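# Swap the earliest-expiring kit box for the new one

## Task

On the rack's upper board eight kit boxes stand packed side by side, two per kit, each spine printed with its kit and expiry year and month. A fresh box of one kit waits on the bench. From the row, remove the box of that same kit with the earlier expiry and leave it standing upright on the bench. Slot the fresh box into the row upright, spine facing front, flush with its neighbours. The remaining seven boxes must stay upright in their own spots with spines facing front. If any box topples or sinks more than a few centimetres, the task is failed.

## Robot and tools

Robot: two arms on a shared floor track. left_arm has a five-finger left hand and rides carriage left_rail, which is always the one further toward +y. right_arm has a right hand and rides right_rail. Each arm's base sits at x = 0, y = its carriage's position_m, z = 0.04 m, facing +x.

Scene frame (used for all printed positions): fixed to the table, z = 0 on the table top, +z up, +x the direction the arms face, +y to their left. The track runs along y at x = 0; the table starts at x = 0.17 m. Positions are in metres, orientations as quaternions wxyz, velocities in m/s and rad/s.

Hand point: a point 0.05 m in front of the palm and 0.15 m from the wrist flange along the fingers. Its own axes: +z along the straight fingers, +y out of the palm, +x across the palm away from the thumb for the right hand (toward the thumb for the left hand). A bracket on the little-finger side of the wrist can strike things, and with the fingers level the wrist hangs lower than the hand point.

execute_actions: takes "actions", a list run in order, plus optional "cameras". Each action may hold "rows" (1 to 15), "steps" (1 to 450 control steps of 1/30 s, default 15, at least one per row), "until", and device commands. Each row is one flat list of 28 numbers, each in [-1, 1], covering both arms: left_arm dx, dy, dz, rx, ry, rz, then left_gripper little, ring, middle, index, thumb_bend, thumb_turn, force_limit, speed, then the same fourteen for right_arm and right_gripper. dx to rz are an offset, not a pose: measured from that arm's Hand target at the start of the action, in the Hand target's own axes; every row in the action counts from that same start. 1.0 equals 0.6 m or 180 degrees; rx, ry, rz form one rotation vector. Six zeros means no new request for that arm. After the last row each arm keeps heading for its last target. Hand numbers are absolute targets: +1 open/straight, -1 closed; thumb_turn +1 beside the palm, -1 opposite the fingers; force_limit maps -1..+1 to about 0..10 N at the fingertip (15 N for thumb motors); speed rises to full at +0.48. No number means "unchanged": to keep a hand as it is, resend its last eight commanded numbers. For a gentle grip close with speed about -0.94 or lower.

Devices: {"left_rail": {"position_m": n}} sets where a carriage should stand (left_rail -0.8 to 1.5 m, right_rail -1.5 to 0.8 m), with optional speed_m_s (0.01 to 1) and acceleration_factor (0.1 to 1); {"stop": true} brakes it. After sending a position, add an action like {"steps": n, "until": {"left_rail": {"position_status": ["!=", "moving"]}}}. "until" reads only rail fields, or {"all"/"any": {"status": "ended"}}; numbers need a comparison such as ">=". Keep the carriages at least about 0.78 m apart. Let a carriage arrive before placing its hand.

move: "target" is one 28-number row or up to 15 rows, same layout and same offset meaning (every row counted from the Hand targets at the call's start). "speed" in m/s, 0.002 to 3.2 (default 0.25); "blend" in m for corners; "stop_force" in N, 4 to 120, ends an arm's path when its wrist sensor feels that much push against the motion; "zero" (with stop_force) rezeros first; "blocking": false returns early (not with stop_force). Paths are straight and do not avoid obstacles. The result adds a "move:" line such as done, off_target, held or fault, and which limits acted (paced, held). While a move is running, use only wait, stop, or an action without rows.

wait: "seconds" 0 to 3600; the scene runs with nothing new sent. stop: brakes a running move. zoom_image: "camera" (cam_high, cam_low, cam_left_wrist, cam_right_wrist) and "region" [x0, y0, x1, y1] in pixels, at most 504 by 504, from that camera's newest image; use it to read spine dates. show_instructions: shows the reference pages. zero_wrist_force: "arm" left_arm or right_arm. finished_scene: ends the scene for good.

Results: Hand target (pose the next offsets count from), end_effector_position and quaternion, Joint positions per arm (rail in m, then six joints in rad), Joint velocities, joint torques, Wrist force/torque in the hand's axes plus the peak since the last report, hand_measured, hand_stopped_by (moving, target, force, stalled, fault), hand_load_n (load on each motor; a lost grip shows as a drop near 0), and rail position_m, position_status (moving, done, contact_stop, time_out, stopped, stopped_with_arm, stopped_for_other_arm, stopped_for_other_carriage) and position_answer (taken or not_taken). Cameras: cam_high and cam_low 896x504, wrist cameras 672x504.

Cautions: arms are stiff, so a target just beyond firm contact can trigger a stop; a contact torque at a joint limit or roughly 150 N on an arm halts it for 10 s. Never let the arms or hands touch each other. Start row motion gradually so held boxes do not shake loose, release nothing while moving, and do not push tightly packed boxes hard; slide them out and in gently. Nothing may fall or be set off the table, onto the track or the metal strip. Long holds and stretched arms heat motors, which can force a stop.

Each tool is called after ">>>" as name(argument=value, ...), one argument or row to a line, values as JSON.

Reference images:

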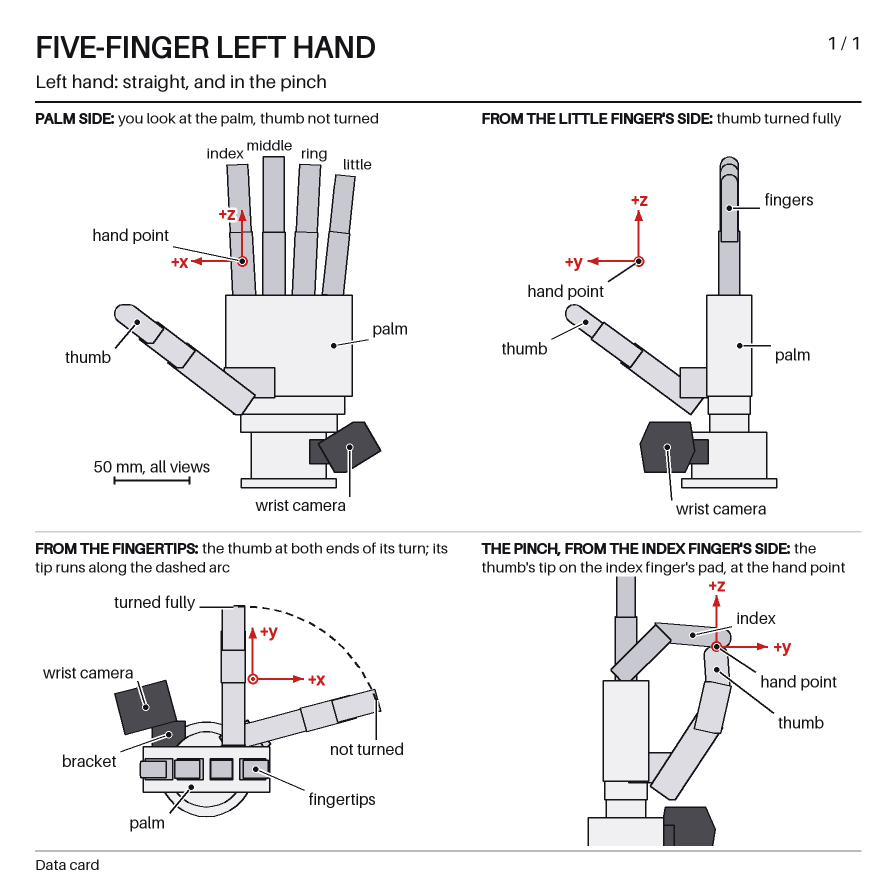

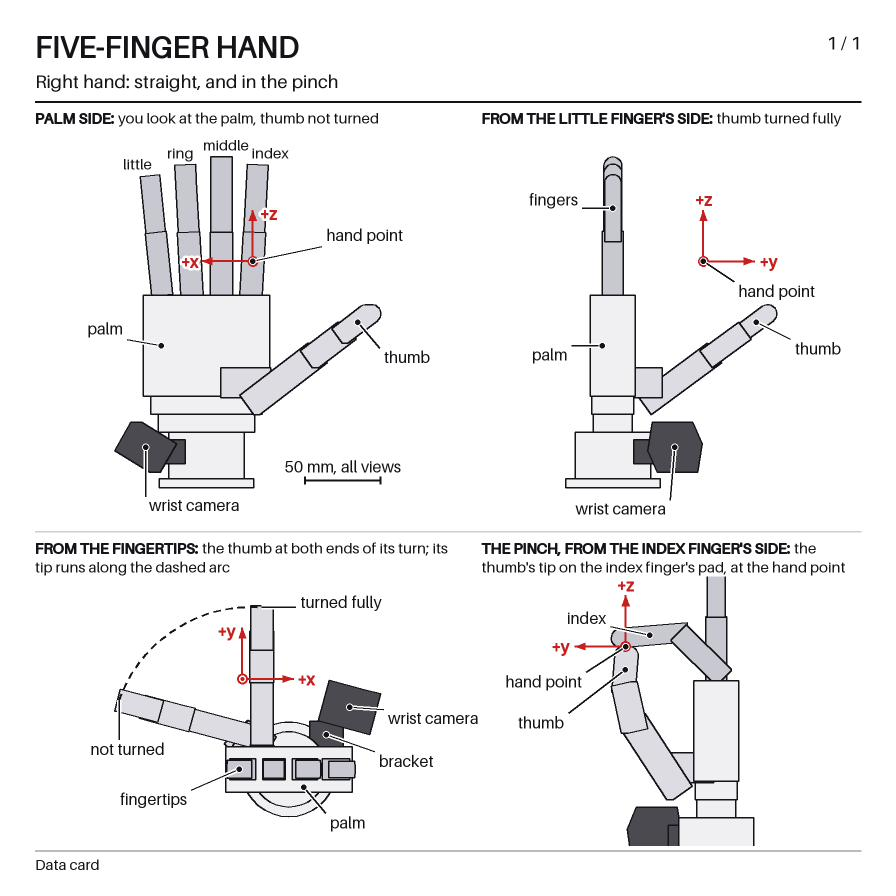

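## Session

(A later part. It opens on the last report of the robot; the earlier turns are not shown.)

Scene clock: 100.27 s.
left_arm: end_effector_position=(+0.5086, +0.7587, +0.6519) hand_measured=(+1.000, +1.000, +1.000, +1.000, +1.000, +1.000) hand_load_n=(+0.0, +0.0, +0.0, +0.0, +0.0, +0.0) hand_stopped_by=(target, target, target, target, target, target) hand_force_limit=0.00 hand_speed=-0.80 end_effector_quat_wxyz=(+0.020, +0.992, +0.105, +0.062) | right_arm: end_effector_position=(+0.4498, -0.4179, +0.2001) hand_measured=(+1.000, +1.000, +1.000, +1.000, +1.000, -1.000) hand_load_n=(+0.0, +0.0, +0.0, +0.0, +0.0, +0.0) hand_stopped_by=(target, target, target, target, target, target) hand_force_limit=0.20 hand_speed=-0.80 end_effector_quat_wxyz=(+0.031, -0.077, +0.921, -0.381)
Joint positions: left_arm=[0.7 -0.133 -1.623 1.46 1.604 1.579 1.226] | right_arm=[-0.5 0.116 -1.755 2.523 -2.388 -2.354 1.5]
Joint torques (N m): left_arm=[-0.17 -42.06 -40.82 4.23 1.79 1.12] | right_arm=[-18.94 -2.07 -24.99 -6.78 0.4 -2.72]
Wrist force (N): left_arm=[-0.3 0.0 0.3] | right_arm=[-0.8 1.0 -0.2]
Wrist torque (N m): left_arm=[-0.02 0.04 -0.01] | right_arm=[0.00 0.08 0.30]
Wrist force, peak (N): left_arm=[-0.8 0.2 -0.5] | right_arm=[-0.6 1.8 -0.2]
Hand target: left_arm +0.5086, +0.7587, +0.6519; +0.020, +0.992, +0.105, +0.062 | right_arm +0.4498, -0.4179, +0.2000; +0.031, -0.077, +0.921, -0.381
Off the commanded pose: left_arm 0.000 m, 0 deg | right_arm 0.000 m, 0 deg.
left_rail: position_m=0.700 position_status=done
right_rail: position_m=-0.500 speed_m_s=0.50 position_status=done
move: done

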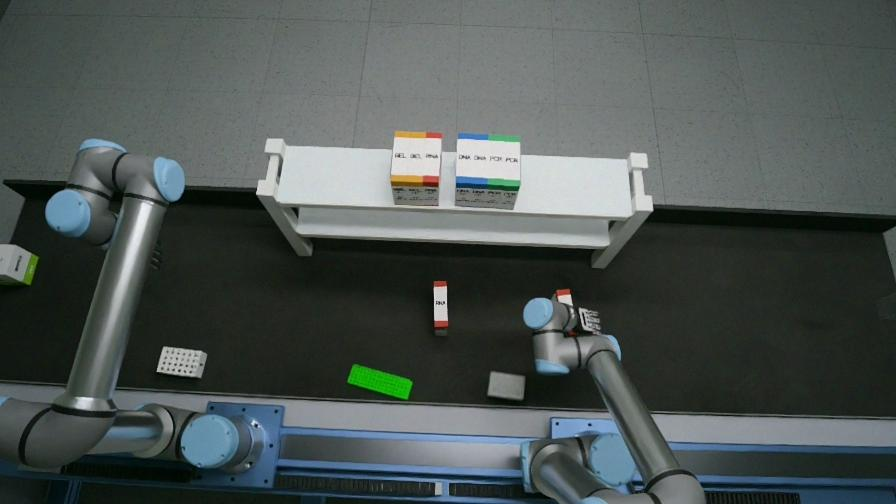

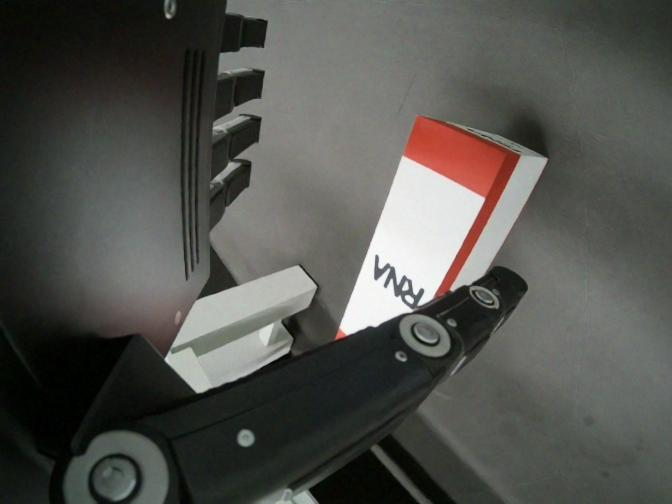

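>>> move(
  target=[0,0,0,0,0,0,1,1,1,1,1,1,0,-0.8,-0.0017,0.0896,0.0943,0,0,0,1,1,1,1,1,-1,0.2,-0.8],
  speed=0.05,
  stop_force=5,
  cameras=["cam_low","cam_right_wrist"],
)

>>> execute_actions(
  actions=[
    {"rows":[[0,0,0,0,0,0,1,1,1,1,1,1,0,-0.8,0,0,0,0,0,0,1,-1,-1,-1,-1,-1,-0.6,-0.9]],"steps":150},
  ],
  cameras=["cam_right_wrist"],
)

Scene clock: 103.40 s.
left_arm: end_effector_position=(+0.5086, +0.7587, +0.6519) hand_measured=(+1.000, +1.000, +1.000, +1.000, +1.000, +1.000) hand_load_n=(+0.0, +0.0, +0.0, +0.0, +0.0, +0.0) hand_stopped_by=(target, target, target, target, target, target) hand_force_limit=0.00 hand_speed=-0.80 end_effector_quat_wxyz=(+0.020, +0.992, +0.105, +0.062) | right_arm: end_effector_position=(+0.4510, -0.4197, +0.1220) hand_measured=(+1.000, +1.000, +1.000, +1.000, +1.000, -1.000) hand_load_n=(-0.5, +0.0, +0.0, +0.0, +0.0, +0.0) hand_stopped_by=(target, target, target, target, target, target) hand_force_limit=0.20 hand_speed=-0.80 end_effector_quat_wxyz=(+0.031, -0.077, +0.921, -0.381)
Joint positions: left_arm=[0.7 -0.133 -1.623 1.46 1.604 1.579 1.226] | right_arm=[-0.5 0.111 -1.573 2.59 -2.641 -2.354 1.493]
Joint torques (N m): left_arm=[3.09 -41.55 -42.66 4.48 2.12 0.7] | right_arm=[-18.54 -10.55 -17.45 -7.26 0.13 -3.15]
Wrist force (N): left_arm=[-0.1 0.0 -0.2] | right_arm=[-0.7 0.8 -0.5]
Wrist torque (N m): left_arm=[0.02 0.01 -0.01] | right_arm=[-0.02 0.08 0.27]
Wrist force, peak (N): left_arm=[-0.7 -0.2 -0.3] | right_arm=[-1.0 1.4 -0.5]
Hand target: left_arm +0.5086, +0.7587, +0.6519; +0.020, +0.992, +0.105, +0.062 | right_arm +0.4510, -0.4197, +0.1220; +0.031, -0.077, +0.921, -0.381
Off the commanded pose: left_arm 0.000 m, 0 deg | right_arm 0.000 m, 0 deg.
left_rail: position_m=0.700 position_status=done
right_rail: position_m=-0.500 speed_m_s=0.50 position_status=done
move: done

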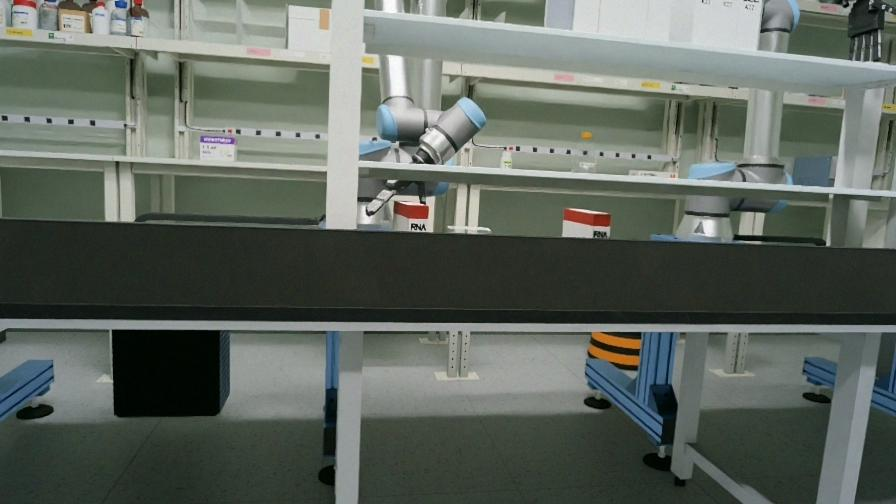

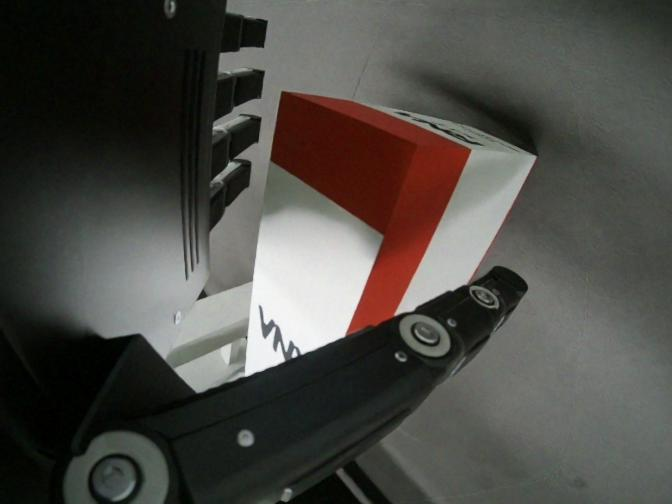

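Scene clock: 108.60 s.
left_arm: end_effector_position=(+0.5086, +0.7587, +0.6519) hand_measured=(+1.000, +1.000, +1.000, +1.000, +1.000, +1.000) hand_load_n=(+0.0, +0.0, +0.0, +0.0, +0.0, +0.0) hand_stopped_by=(target, target, target, target, target, target) hand_force_limit=0.00 hand_speed=-0.80 end_effector_quat_wxyz=(+0.020, +0.992, +0.105, +0.062) | right_arm: end_effector_position=(+0.4510, -0.4197, +0.1220) hand_measured=(+1.000, +0.116, +0.154, +0.134, +0.556, -1.000) hand_load_n=(+0.0, +2.5, +1.5, +1.5, +4.0, +0.5) hand_stopped_by=(target, force, force, force, force, target) hand_force_limit=-0.60 hand_speed=-0.90 end_effector_quat_wxyz=(+0.031, -0.077, +0.921, -0.381)
Joint positions: left_arm=[0.7 -0.133 -1.623 1.46 1.604 1.579 1.226] | right_arm=[-0.5 0.111 -1.573 2.59 -2.641 -2.354 1.493]
Joint torques (N m): left_arm=[-0.17 -44.1 -41.59 4.68 1.98 0.88] | right_arm=[-18.22 -9.85 -17.96 -6.55 -1.25 -2.88]
Wrist force (N): left_arm=[0.0 -0.1 -0.4] | right_arm=[-0.4 0.5 -0.9]
Wrist torque (N m): left_arm=[-0.01 -0.01 0.00] | right_arm=[-0.06 0.04 0.28]
Wrist force, peak (N): left_arm=[-0.6 0.3 -0.5] | right_arm=[-1.0 1.7 -0.7]
Hand target: left_arm +0.5086, +0.7587, +0.6519; +0.020, +0.992, +0.105, +0.062 | right_arm +0.4510, -0.4197, +0.1220; +0.031, -0.077, +0.921, -0.381
Off the commanded pose: left_arm 0.000 m, 0 deg | right_arm 0.000 m, 0 deg.
left_rail: position_m=0.700 position_status=done
right_rail: position_m=-0.500 speed_m_s=0.50 position_status=done

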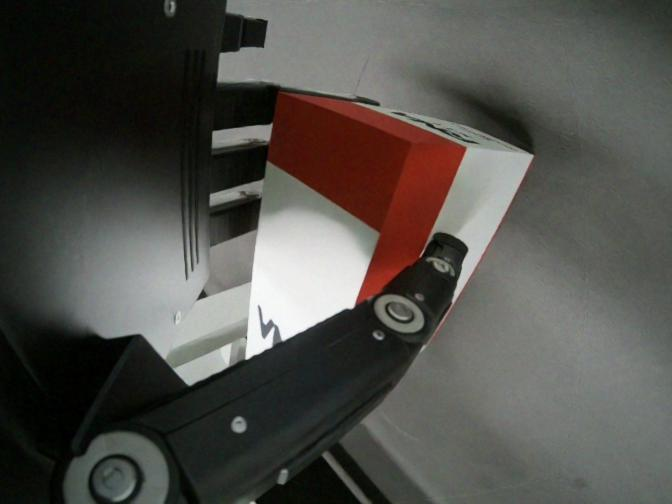

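>>> execute_actions(
  actions=[
    {"rows":[[0,0,0,0,0,0,1,1,1,1,1,1,0,-0.8,0,0,0,0,0,0,1,-0.95,-0.95,-0.95,-1,-1,-0.1,-0.9]],"steps":45},
    {"rows":[[0,0,0,0,0,0,1,1,1,1,1,1,0,-0.8,0,0,0,0,0,0,1,-0.95,-0.95,-0.95,-0.95,-1,0.9,-0.9]],"steps":60},
  ],
  cameras=["cam_right_wrist"],
)

Scene clock: 113.10 s.
left_arm: end_effector_position=(+0.5086, +0.7587, +0.6519) hand_measured=(+1.000, +1.000, +1.000, +1.000, +1.000, +1.000) hand_load_n=(+0.0, +0.0, +0.0, +0.0, +0.0, +0.0) hand_stopped_by=(target, target, target, target, target, target) hand_force_limit=0.00 hand_speed=-0.80 end_effector_quat_wxyz=(+0.020, +0.992, +0.105, +0.062) | right_arm: end_effector_position=(+0.4510, -0.4197, +0.1220) hand_measured=(+1.000, +0.062, +0.100, +0.072, +0.510, -1.000) hand_load_n=(+0.0, +5.5, +6.0, +6.5, +14.0, +1.0) hand_stopped_by=(target, force, force, force, force, target) hand_force_limit=0.90 hand_speed=-0.90 end_effector_quat_wxyz=(+0.031, -0.077, +0.921, -0.381)
Joint positions: left_arm=[0.7 -0.133 -1.623 1.46 1.604 1.579 1.226] | right_arm=[-0.5 0.111 -1.573 2.59 -2.641 -2.354 1.493]
Joint torques (N m): left_arm=[-2 -41.66 -41.47 4.91 1.76 1.3] | right_arm=[-16.98 -15.58 -18.42 -5.67 -2.73 -3]
Wrist force (N): left_arm=[-0.3 -0.3 -0.1] | right_arm=[-0.5 2.1 0.4]
Wrist torque (N m): left_arm=[-0.04 0.04 -0.01] | right_arm=[-0.01 -0.02 0.33]
Wrist force, peak (N): left_arm=[0.0 0.6 -0.4] | right_arm=[-0.6 -3.5 -3.8]
Hand target: left_arm +0.5086, +0.7587, +0.6519; +0.020, +0.992, +0.105, +0.062 | right_arm +0.4510, -0.4197, +0.1220; +0.031, -0.077, +0.921, -0.381
Off the commanded pose: left_arm 0.000 m, 0 deg | right_arm 0.000 m, 0 deg.
left_rail: position_m=0.700 position_status=done
right_rail: position_m=-0.500 speed_m_s=0.50 position_status=done

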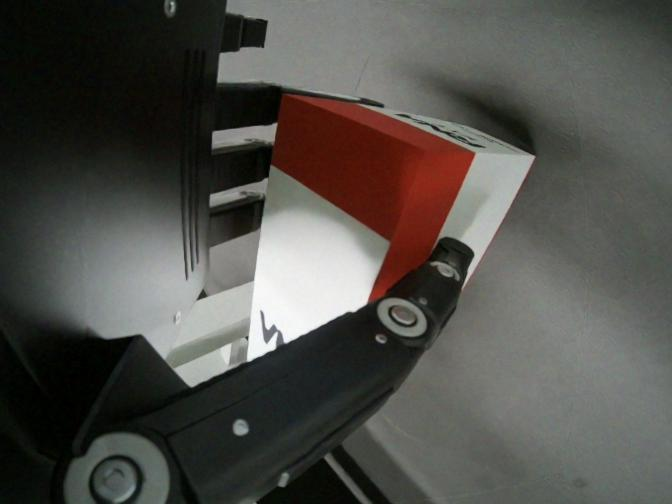

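>>> move(
  target=[0,0,0,0,0,0,1,1,1,1,1,1,0,-0.8,0,-0.0354,-0.0354,0,0,0,1,-0.95,-0.95,-0.95,-0.95,-1,0.9,-0.9],
  speed=0.03,
  cameras=["cam_low","cam_right_wrist"],
)

Scene clock: 114.70 s.
left_arm: end_effector_position=(+0.5086, +0.7587, +0.6519) hand_measured=(+1.000, +1.000, +1.000, +1.000, +1.000, +1.000) hand_load_n=(+0.0, +0.0, +0.0, +0.0, +0.0, +0.0) hand_stopped_by=(target, target, target, target, target, target) hand_force_limit=0.00 hand_speed=-0.80 end_effector_quat_wxyz=(+0.020, +0.992, +0.105, +0.062) | right_arm: end_effector_position=(+0.4510, -0.4197, +0.1520) hand_measured=(+1.000, +0.062, +0.100, +0.072, +0.510, -1.000) hand_load_n=(+0.0, +4.5, +5.5, +6.5, +14.0, +2.0) hand_stopped_by=(target, force, force, force, force, target) hand_force_limit=0.90 hand_speed=-0.90 end_effector_quat_wxyz=(+0.031, -0.077, +0.921, -0.381)
Joint positions: left_arm=[0.7 -0.133 -1.623 1.46 1.604 1.579 1.226] | right_arm=[-0.5 0.111 -1.649 2.568 -2.543 -2.354 1.493]
Joint torques (N m): left_arm=[-0.1 -44.35 -42.91 4.93 2.1 1.28] | right_arm=[-12.15 -40.73 -39.64 -1.33 -2.45 3.75]
Wrist force (N): left_arm=[-0.2 0.4 -0.3] | right_arm=[-0.8 2.7 1.6]
Wrist torque (N m): left_arm=[0.08 0.02 -0.03] | right_arm=[-0.02 0.14 0.24]
Wrist force, peak (N): left_arm=[-0.3 -0.1 -0.6] | right_arm=[-0.9 3.2 1.6]
Hand target: left_arm +0.5086, +0.7587, +0.6519; +0.020, +0.992, +0.105, +0.062 | right_arm +0.4510, -0.4197, +0.1521; +0.031, -0.077, +0.921, -0.381
Off the commanded pose: left_arm 0.000 m, 0 deg | right_arm 0.000 m, 0 deg.
left_rail: position_m=0.700 position_status=done
right_rail: position_m=-0.500 speed_m_s=0.50 position_status=done
move: done

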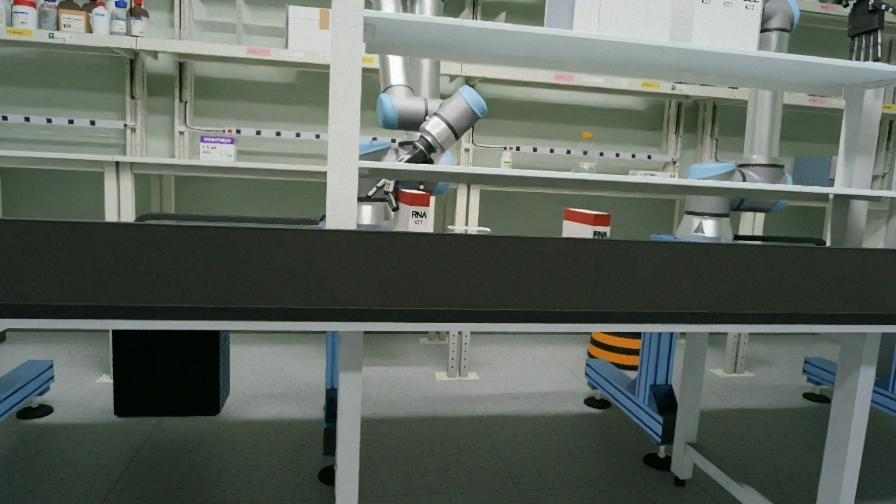

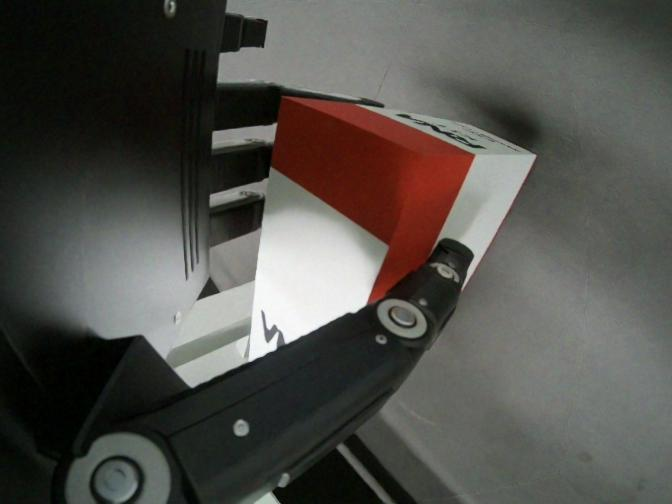

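>>> move(
  target=[0,0,0,0,0,0,1,1,1,1,1,1,0,-0.8,0.018,-0.573,-0.5772,0,0.0373,0.0373,1,-0.95,-0.95,-0.95,-0.95,-1,0.9,-0.9],
  speed=0.12,
  cameras=["cam_right_wrist"],
)

Scene clock: 119.57 s.
left_arm: end_effector_position=(+0.5086, +0.7587, +0.6519) hand_measured=(+1.000, +1.000, +1.000, +1.000, +1.000, +1.000) hand_load_n=(+0.0, +0.0, +0.0, +0.0, +0.0, +0.0) hand_stopped_by=(target, target, target, target, target, target) hand_force_limit=0.00 hand_speed=-0.80 end_effector_quat_wxyz=(+0.020, +0.992, +0.105, +0.062) | right_arm: end_effector_position=(+0.4409, -0.4199, +0.6400) hand_measured=(+1.000, +0.062, +0.100, +0.072, +0.510, -1.000) hand_load_n=(+0.0, +5.0, +5.0, +6.5, +14.0, +2.5) hand_stopped_by=(target, force, force, force, force, target) hand_force_limit=0.90 hand_speed=-0.90 end_effector_quat_wxyz=(-0.001, +0.000, +0.924, -0.382)
Joint positions: left_arm=[0.7 -0.133 -1.623 1.46 1.604 1.579 1.226] | right_arm=[-0.5 0.123 -1.984 1.8 -1.264 -2.348 1.744]
Joint torques (N m): left_arm=[-4.24 -43.97 -42.24 4.35 1.89 1.16] | right_arm=[17.19 1.51 -55.5 -1.15 -0.15 4.21]
Wrist force (N): left_arm=[-0.3 0.2 -0.3] | right_arm=[-0.8 3.1 1.6]
Wrist torque (N m): left_arm=[0.03 0.04 -0.03] | right_arm=[0.06 0.14 0.01]
Wrist force, peak (N): left_arm=[-0.3 -0.1 -0.7] | right_arm=[-0.6 3.8 2.7]
Hand target: left_arm +0.5086, +0.7587, +0.6519; +0.020, +0.992, +0.105, +0.062 | right_arm +0.4409, -0.4199, +0.6401; -0.001, +0.000, +0.924, -0.382
Off the commanded pose: left_arm 0.000 m, 0 deg | right_arm 0.000 m, 0 deg.
left_rail: position_m=0.700 position_status=done
right_rail: position_m=-0.500 speed_m_s=0.50 position_status=done
move: done

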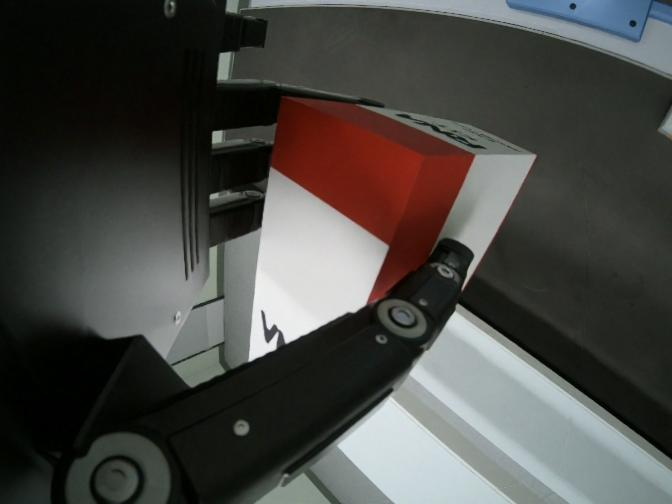

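>>> execute_actions(
  actions=[
    {"right_rail":{"position_m":-0.1,"speed_m_s":0.25,"acceleration_factor":0.3},"steps":150,"until":{"right_rail":{"position_status":["!=","moving"]}}},
  ],
  cameras=["cam_high","cam_right_wrist"],
)

>>> zoom_image(
  camera="cam_right_wrist",
  region=[200, 80, 640, 504],
)

>>> zoom_image(
  camera="cam_high",
  region=[380, 115, 540, 235],
)

Scene clock: 122.23 s.
left_arm: end_effector_position=(+0.5086, +0.7587, +0.6519) hand_measured=(+1.000, +1.000, +1.000, +1.000, +1.000, +1.000) hand_load_n=(+0.0, +0.0, +0.0, +0.0, +0.0, +0.0) hand_stopped_by=(target, target, target, target, target, target) hand_force_limit=0.00 hand_speed=-0.80 end_effector_quat_wxyz=(+0.020, +0.992, +0.105, +0.062) | right_arm: end_effector_position=(+0.4409, -0.0199, +0.6401) hand_measured=(+1.000, +0.062, +0.100, +0.072, +0.510, -1.000) hand_load_n=(+0.0, +5.0, +5.5, +6.5, +14.5, +2.5) hand_stopped_by=(target, force, force, force, force, target) hand_force_limit=0.90 hand_speed=-0.90 end_effector_quat_wxyz=(-0.001, +0.000, +0.924, -0.382)
Joint positions: left_arm=[0.7 -0.133 -1.623 1.46 1.604 1.579 1.226] | right_arm=[-0.1 0.123 -1.984 1.8 -1.264 -2.348 1.744]
Joint torques (N m): left_arm=[0.03 -44.39 -41.59 4.8 1.88 1.01] | right_arm=[15.75 3.22 -54.84 -1.4 -1.61 4.03]
Wrist force (N): left_arm=[-0.2 -0.1 -0.2] | right_arm=[-0.6 3.2 1.7]
Wrist torque (N m): left_arm=[-0.01 0.01 -0.01] | right_arm=[0.07 0.12 0.02]
Wrist force, peak (N): left_arm=[-0.1 0.1 -0.8] | right_arm=[-0.7 3.6 1.5]
Hand target: left_arm +0.5086, +0.7587, +0.6519; +0.020, +0.992, +0.105, +0.062 | right_arm +0.4409, -0.0199, +0.6401; -0.001, +0.000, +0.924, -0.382
Off the commanded pose: left_arm 0.000 m, 0 deg | right_arm 0.000 m, 0 deg.
left_rail: position_m=0.700 position_status=done
right_rail: position_m=-0.100 speed_m_s=0.25 position_status=done

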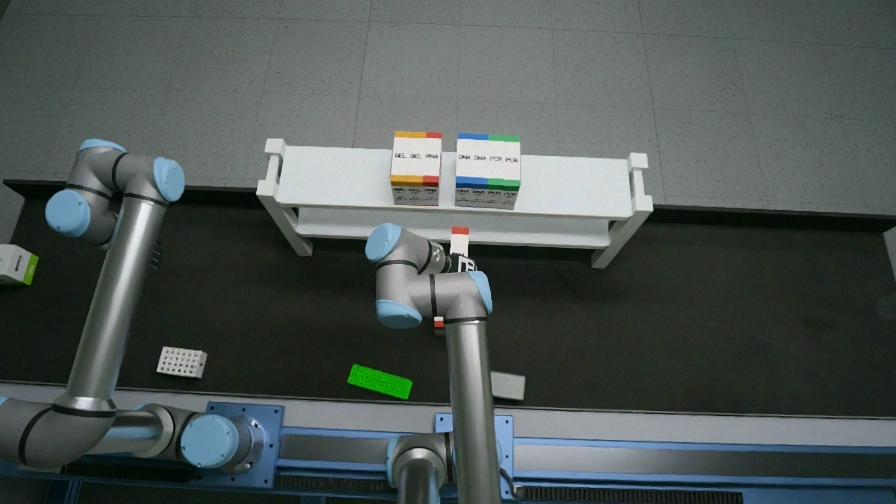

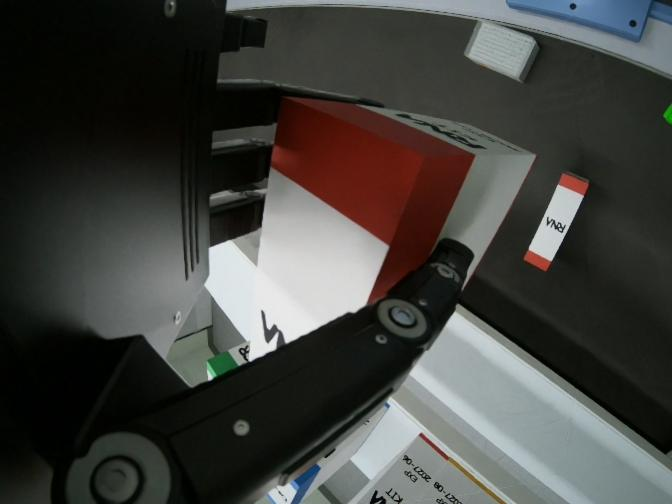

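Scaled by 1.145 from the camera's image (finer frame: 960x720).

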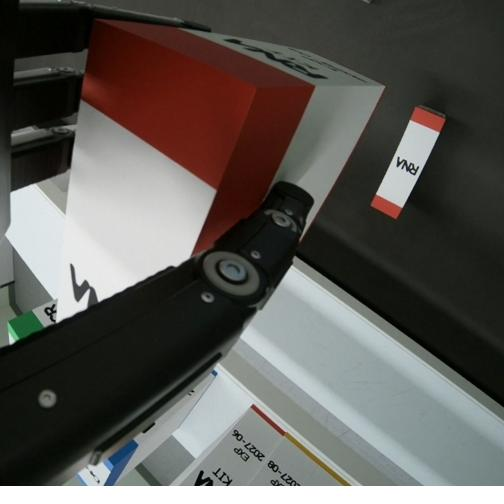

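Scaled by 3.150 from the camera's image (finer frame: 1280x720).

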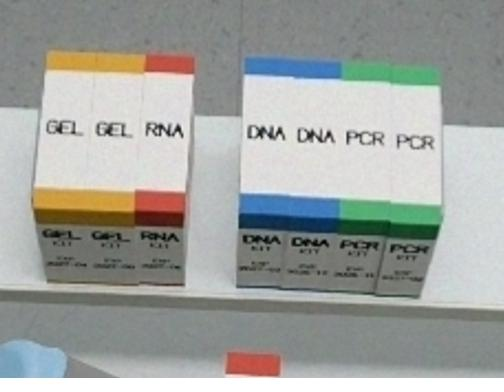

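>>> move(
  target=[0,0,0,0,0,0,1,1,1,1,1,1,0,-0.8,-0.2485,0.0788,-0.0128,0,0,0,1,-0.95,-0.95,-0.95,-0.95,-1,0.9,-0.9],
  speed=0.1,
  cameras=["cam_high","cam_right_wrist"],
)

>>> zoom_image(
  camera="cam_high",
  region=[420, 125, 480, 205],
)

>>> zoom_image(
  camera="cam_right_wrist",
  region=[200, 80, 640, 504],
)

Scene clock: 125.03 s.
left_arm: end_effector_position=(+0.5086, +0.7587, +0.6519) hand_measured=(+1.000, +1.000, +1.000, +1.000, +1.000, +1.000) hand_load_n=(+0.0, +0.0, +0.0, +0.0, +0.0, +0.0) hand_stopped_by=(target, target, target, target, target, target) hand_force_limit=0.00 hand_speed=-0.80 end_effector_quat_wxyz=(+0.020, +0.992, +0.105, +0.062) | right_arm: end_effector_position=(+0.5898, +0.0190, +0.6119) hand_measured=(+1.000, +0.062, +0.100, +0.072, +0.510, -1.000) hand_load_n=(+0.0, +5.0, +5.0, +6.5, +14.0, +2.5) hand_stopped_by=(target, force, force, force, force, target) hand_force_limit=0.90 hand_speed=-0.90 end_effector_quat_wxyz=(-0.001, +0.000, +0.924, -0.382)
Joint positions: left_arm=[0.7 -0.133 -1.623 1.46 1.604 1.579 1.226] | right_arm=[-0.1 0.158 -1.726 1.663 -1.351 -2.343 1.791]
Joint torques (N m): left_arm=[-0.8 -43.85 -41.68 5.03 2.03 1.01] | right_arm=[17.11 -19.57 -56.47 -7.36 0.07 4.26]
Wrist force (N): left_arm=[-0.1 0.0 -0.1] | right_arm=[-0.8 2.7 1.5]
Wrist torque (N m): left_arm=[0.00 0.00 -0.01] | right_arm=[0.00 0.14 -0.01]
Wrist force, peak (N): left_arm=[0.0 0.3 -0.6] | right_arm=[-0.5 3.5 1.9]
Hand target: left_arm +0.5086, +0.7587, +0.6519; +0.020, +0.992, +0.105, +0.062 | right_arm +0.5899, +0.0190, +0.6118; -0.001, +0.000, +0.924, -0.382
Off the commanded pose: left_arm 0.000 m, 0 deg | right_arm 0.000 m, 0 deg.
left_rail: position_m=0.700 position_status=done
right_rail: position_m=-0.100 speed_m_s=0.25 position_status=done
move: done

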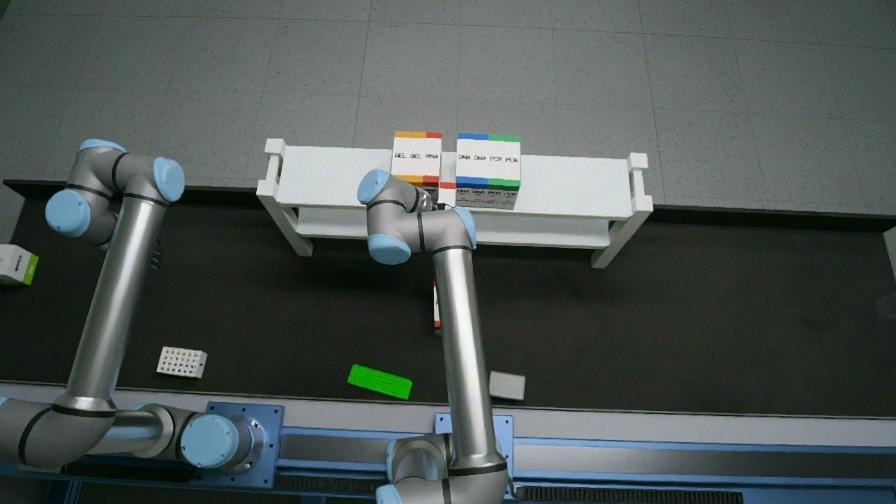

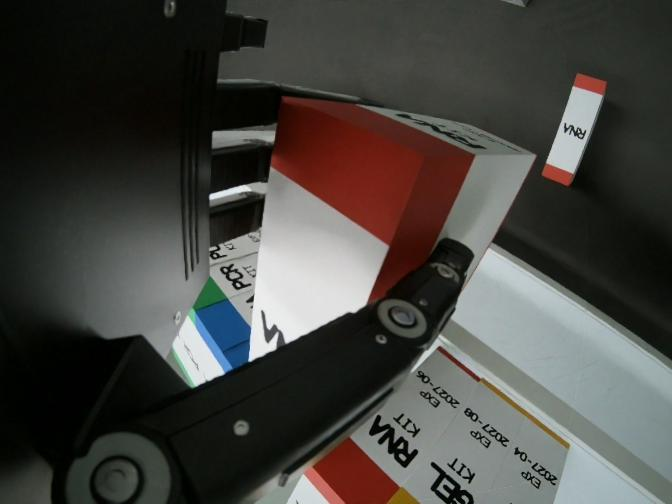

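Scaled by 6.300 from the camera's image (finer frame: 1280x720).

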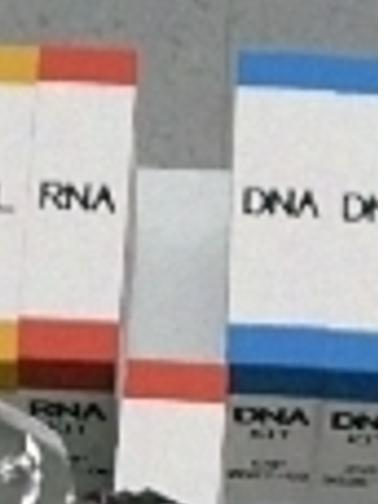

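Scaled by 1.145 from the camera's image (finer frame: 960x720).

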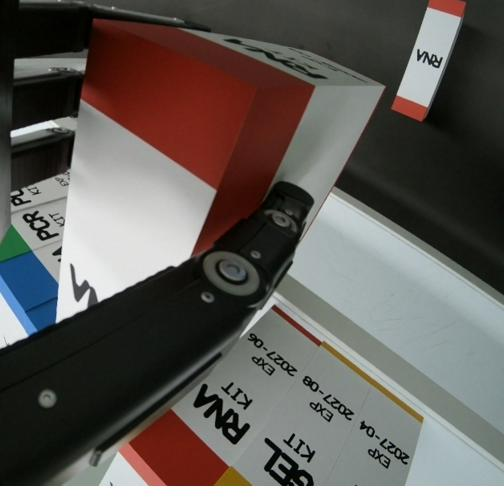

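>>> move(
  target=[0,0,0,0,0,0,1,1,1,1,1,1,0,-0.8,0,0.0085,0.0057,0,-0.0024,-0.0024,1,-0.95,-0.95,-0.95,-0.95,-1,0.9,-0.9],
  speed=0.03,
  cameras=["cam_high"],
)

>>> zoom_image(
  camera="cam_high",
  region=[425, 165, 475, 205],
)

>>> zoom_image(
  camera="cam_high",
  region=[425, 125, 475, 165],
)

Scene clock: 126.33 s.
left_arm: end_effector_position=(+0.5086, +0.7587, +0.6519) hand_measured=(+1.000, +1.000, +1.000, +1.000, +1.000, +1.000) hand_load_n=(+0.0, -0.5, +0.0, +0.0, +0.0, +0.0) hand_stopped_by=(target, target, target, target, target, target) hand_force_limit=0.00 hand_speed=-0.80 end_effector_quat_wxyz=(+0.020, +0.992, +0.105, +0.062) | right_arm: end_effector_position=(+0.5899, +0.0202, +0.6058) hand_measured=(+1.000, +0.062, +0.100, +0.072, +0.510, -1.000) hand_load_n=(+0.0, +5.0, +5.0, +6.5, +14.0, +2.5) hand_stopped_by=(target, force, force, force, force, target) hand_force_limit=0.90 hand_speed=-0.90 end_effector_quat_wxyz=(+0.001, -0.005, +0.924, -0.382)
Joint positions: left_arm=[0.7 -0.133 -1.623 1.46 1.604 1.579 1.226] | right_arm=[-0.1 0.159 -1.729 1.677 -1.371 -2.345 1.779]
Joint torques (N m): left_arm=[-1.26 -44.11 -42.93 4.91 2.34 1.29] | right_arm=[17.82 -52.65 -38.59 -7.52 -4.15 -2.8]
Wrist force (N): left_arm=[-0.2 0.0 -0.5] | right_arm=[-1.0 3.0 1.4]
Wrist torque (N m): left_arm=[0.02 0.01 -0.01] | right_arm=[0.05 0.19 0.24]
Wrist force, peak (N): left_arm=[-0.3 0.2 -0.8] | right_arm=[-0.7 3.1 2.0]
Hand target: left_arm +0.5086, +0.7587, +0.6519; +0.020, +0.992, +0.105, +0.062 | right_arm +0.5899, +0.0202, +0.6058; +0.001, -0.005, +0.924, -0.382
Off the commanded pose: left_arm 0.000 m, 0 deg | right_arm 0.000 m, 0 deg.
left_rail: position_m=0.700 position_status=done
right_rail: position_m=-0.100 speed_m_s=0.25 position_status=done
move: done

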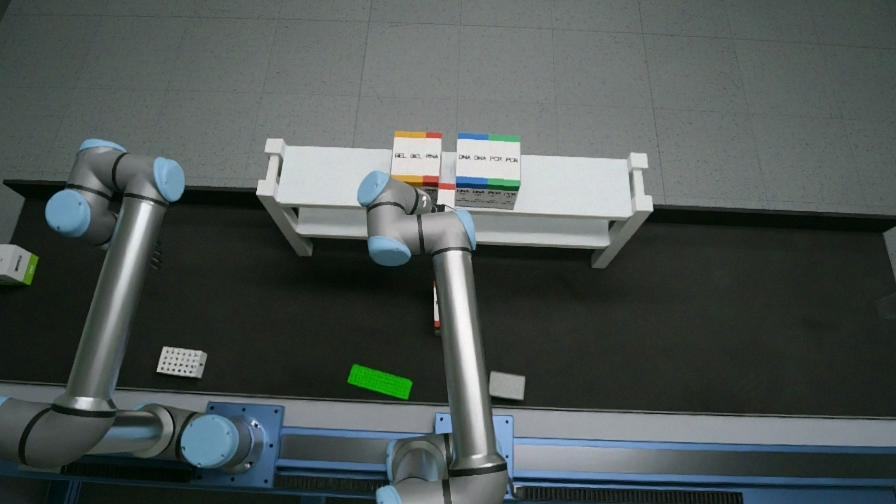

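Scaled by 10.080 from the camera's image (finer frame: 1280x720).

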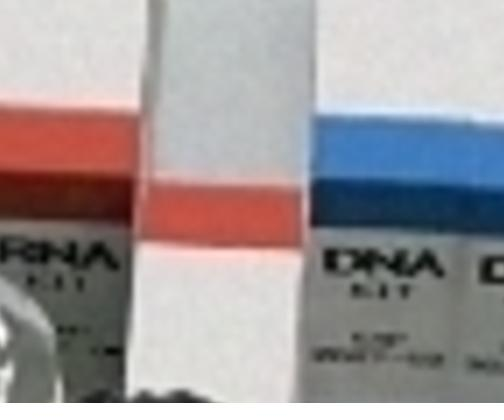

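Scaled by 10.080 from the camera's image (finer frame: 1280x720).

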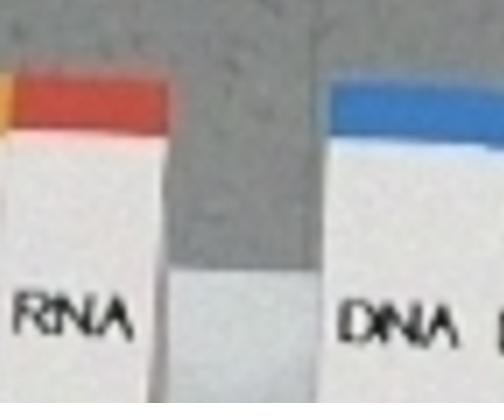

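>>> move(
  target=[0,0,0,0,0,0,1,1,1,1,1,1,0,-0.8,-0.05,-0.0004,0.0004,0,0,0,1,-0.95,-0.95,-0.95,-0.95,-1,0.9,-0.9],
  speed=0.02,
  stop_force=5,
  cameras=["cam_high","cam_right_wrist"],
)

>>> zoom_image(
  camera="cam_high",
  region=[425, 165, 475, 205],
)

>>> zoom_image(
  camera="cam_right_wrist",
  region=[200, 80, 640, 504],
)

Scene clock: 129.20 s.
left_arm: end_effector_position=(+0.5086, +0.7587, +0.6519) hand_measured=(+1.000, +1.000, +1.000, +1.000, +1.000, +1.000) hand_load_n=(+0.0, +0.0, +0.0, +0.0, +0.0, +0.0) hand_stopped_by=(target, target, target, target, target, target) hand_force_limit=0.00 hand_speed=-0.80 end_effector_quat_wxyz=(+0.020, +0.992, +0.105, +0.062) | right_arm: end_effector_position=(+0.6199, +0.0202, +0.6058) hand_measured=(+1.000, +0.062, +0.100, +0.072, +0.510, -1.000) hand_load_n=(+0.0, +5.0, +5.0, +6.5, +14.5, +2.0) hand_stopped_by=(target, force, force, force, force, target) hand_force_limit=0.90 hand_speed=-0.90 end_effector_quat_wxyz=(+0.001, -0.005, +0.924, -0.382)
Joint positions: left_arm=[0.7 -0.133 -1.623 1.46 1.604 1.579 1.226] | right_arm=[-0.1 0.152 -1.683 1.64 -1.387 -2.346 1.768]
Joint torques (N m): left_arm=[-0.81 -45.21 -42.24 4.46 1.76 0.87] | right_arm=[-20.66 -23.89 -56.14 -7.14 -4.12 -2.91]
Wrist force (N): left_arm=[-0.2 -0.1 0.1] | right_arm=[-0.7 2.7 1.4]
Wrist torque (N m): left_arm=[-0.02 0.02 -0.01] | right_arm=[0.01 0.13 0.26]
Wrist force, peak (N): left_arm=[-0.6 0.0 -0.5] | right_arm=[-0.7 2.8 2.1]
Hand target: left_arm +0.5086, +0.7587, +0.6519; +0.020, +0.992, +0.105, +0.062 | right_arm +0.6199, +0.0202, +0.6058; +0.001, -0.005, +0.924, -0.382
Off the commanded pose: left_arm 0.000 m, 0 deg | right_arm 0.000 m, 0 deg.
left_rail: position_m=0.700 position_status=done
right_rail: position_m=-0.100 speed_m_s=0.25 position_status=done
move: done

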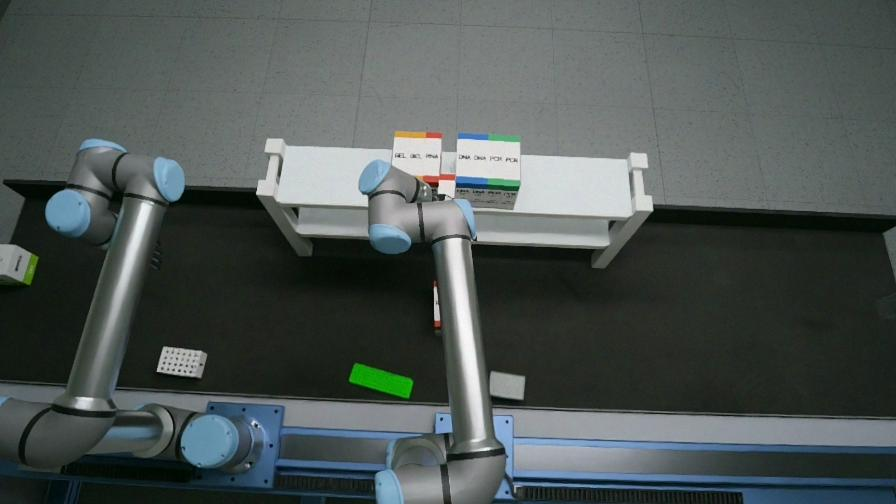

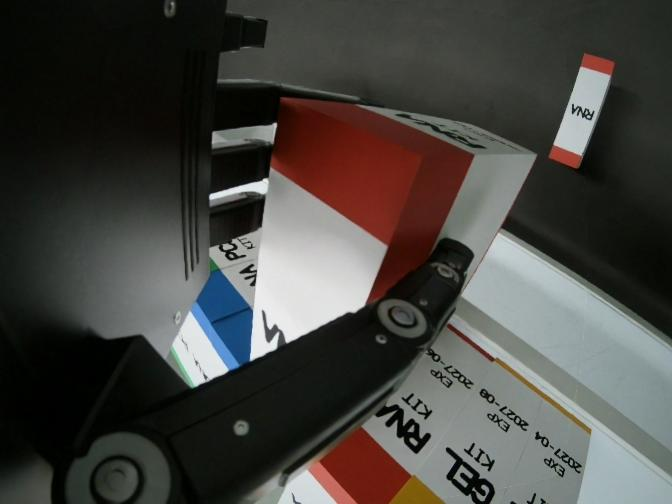

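Scaled by 10.080 from the camera's image (finer frame: 1280x720).

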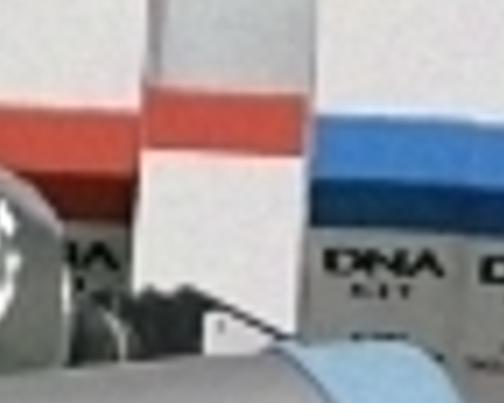

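Scaled by 1.145 from the camera's image (finer frame: 960x720).

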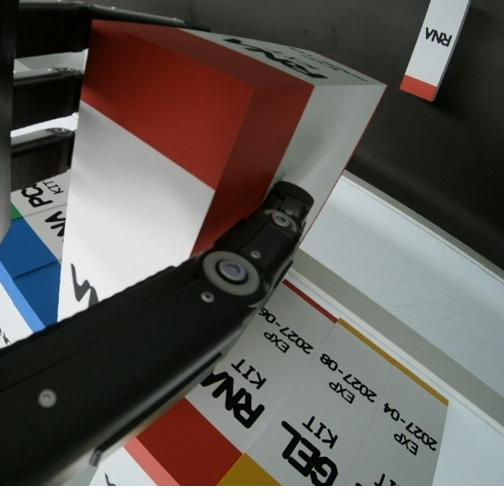

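>>> move(
  target=[0,0,0,0,0,0,1,1,1,1,1,1,0,-0.8,-0.0667,-0.0009,0.0009,0,0,0,1,-0.95,-0.95,-0.95,-0.95,-1,0.9,-0.9],
  speed=0.025,
  stop_force=6,
  cameras=["cam_high","cam_right_wrist"],
)

>>> zoom_image(
  camera="cam_high",
  region=[380, 115, 540, 235],
)

Scene clock: 131.80 s.
left_arm: end_effector_position=(+0.5086, +0.7587, +0.6519) hand_measured=(+1.000, +1.000, +1.000, +1.000, +1.000, +1.000) hand_load_n=(+0.0, +0.0, +0.0, +0.0, +0.0, +0.0) hand_stopped_by=(target, target, target, target, target, target) hand_force_limit=0.00 hand_speed=-0.80 end_effector_quat_wxyz=(+0.020, +0.992, +0.105, +0.062) | right_arm: end_effector_position=(+0.6599, +0.0199, +0.6057) hand_measured=(+1.000, +0.062, +0.100, +0.072, +0.510, -1.000) hand_load_n=(-0.5, +5.0, +5.0, +6.5, +14.0, +2.0) hand_stopped_by=(target, force, force, force, force, target) hand_force_limit=0.90 hand_speed=-0.90 end_effector_quat_wxyz=(+0.001, -0.005, +0.924, -0.382)
Joint positions: left_arm=[0.7 -0.133 -1.623 1.46 1.604 1.579 1.226] | right_arm=[-0.1 0.142 -1.621 1.585 -1.404 -2.347 1.755]
Joint torques (N m): left_arm=[-0.45 -43.13 -41.51 4.54 1.79 1.36] | right_arm=[-19.69 -27.39 -56.35 -7.21 -4.17 -2.79]
Wrist force (N): left_arm=[-0.2 0.2 -0.1] | right_arm=[-0.8 2.5 1.3]
Wrist torque (N m): left_arm=[0.03 0.02 -0.02] | right_arm=[-0.03 0.12 0.24]
Wrist force, peak (N): left_arm=[-0.4 0.6 -0.5] | right_arm=[-0.8 2.9 1.6]
Hand target: left_arm +0.5086, +0.7587, +0.6519; +0.020, +0.992, +0.105, +0.062 | right_arm +0.6599, +0.0199, +0.6057; +0.001, -0.005, +0.924, -0.382
Off the commanded pose: left_arm 0.000 m, 0 deg | right_arm 0.000 m, 0 deg.
left_rail: position_m=0.700 position_status=done
right_rail: position_m=-0.100 speed_m_s=0.25 position_status=done
move: done

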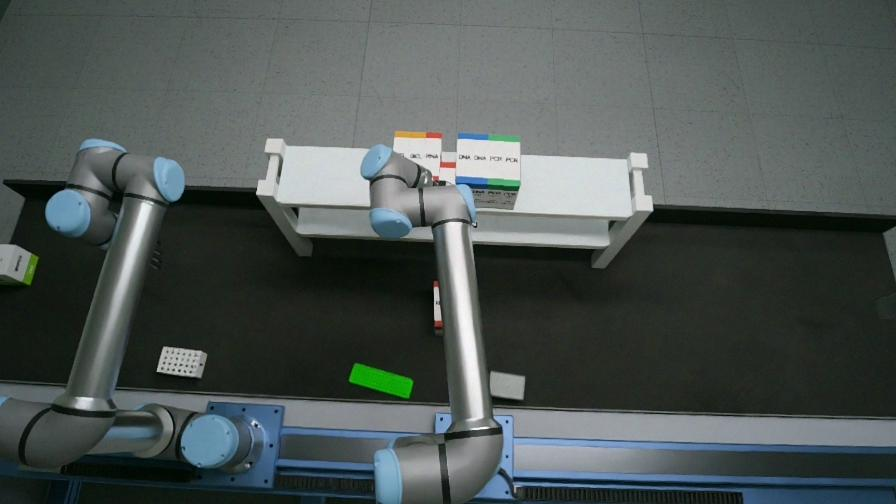

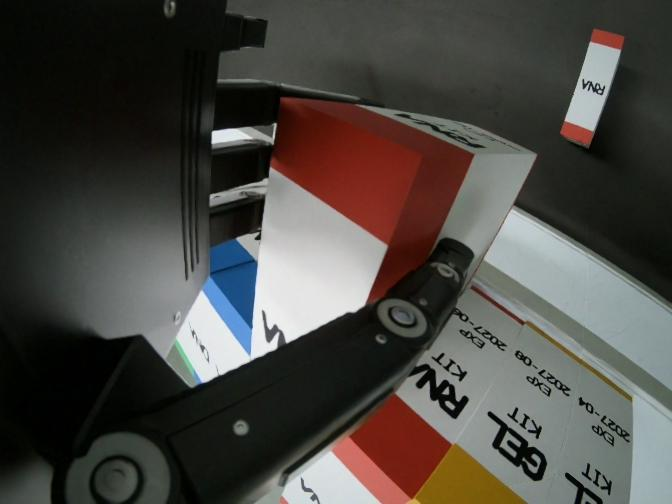

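Scaled by 3.150 from the camera's image (finer frame: 1280x720).

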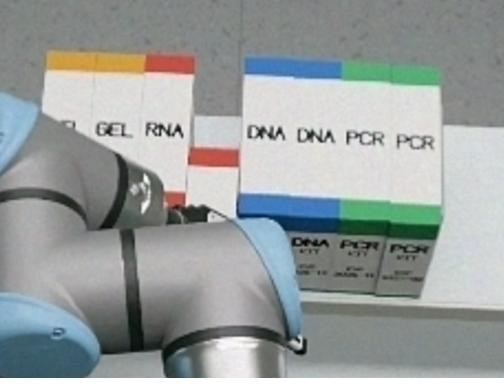

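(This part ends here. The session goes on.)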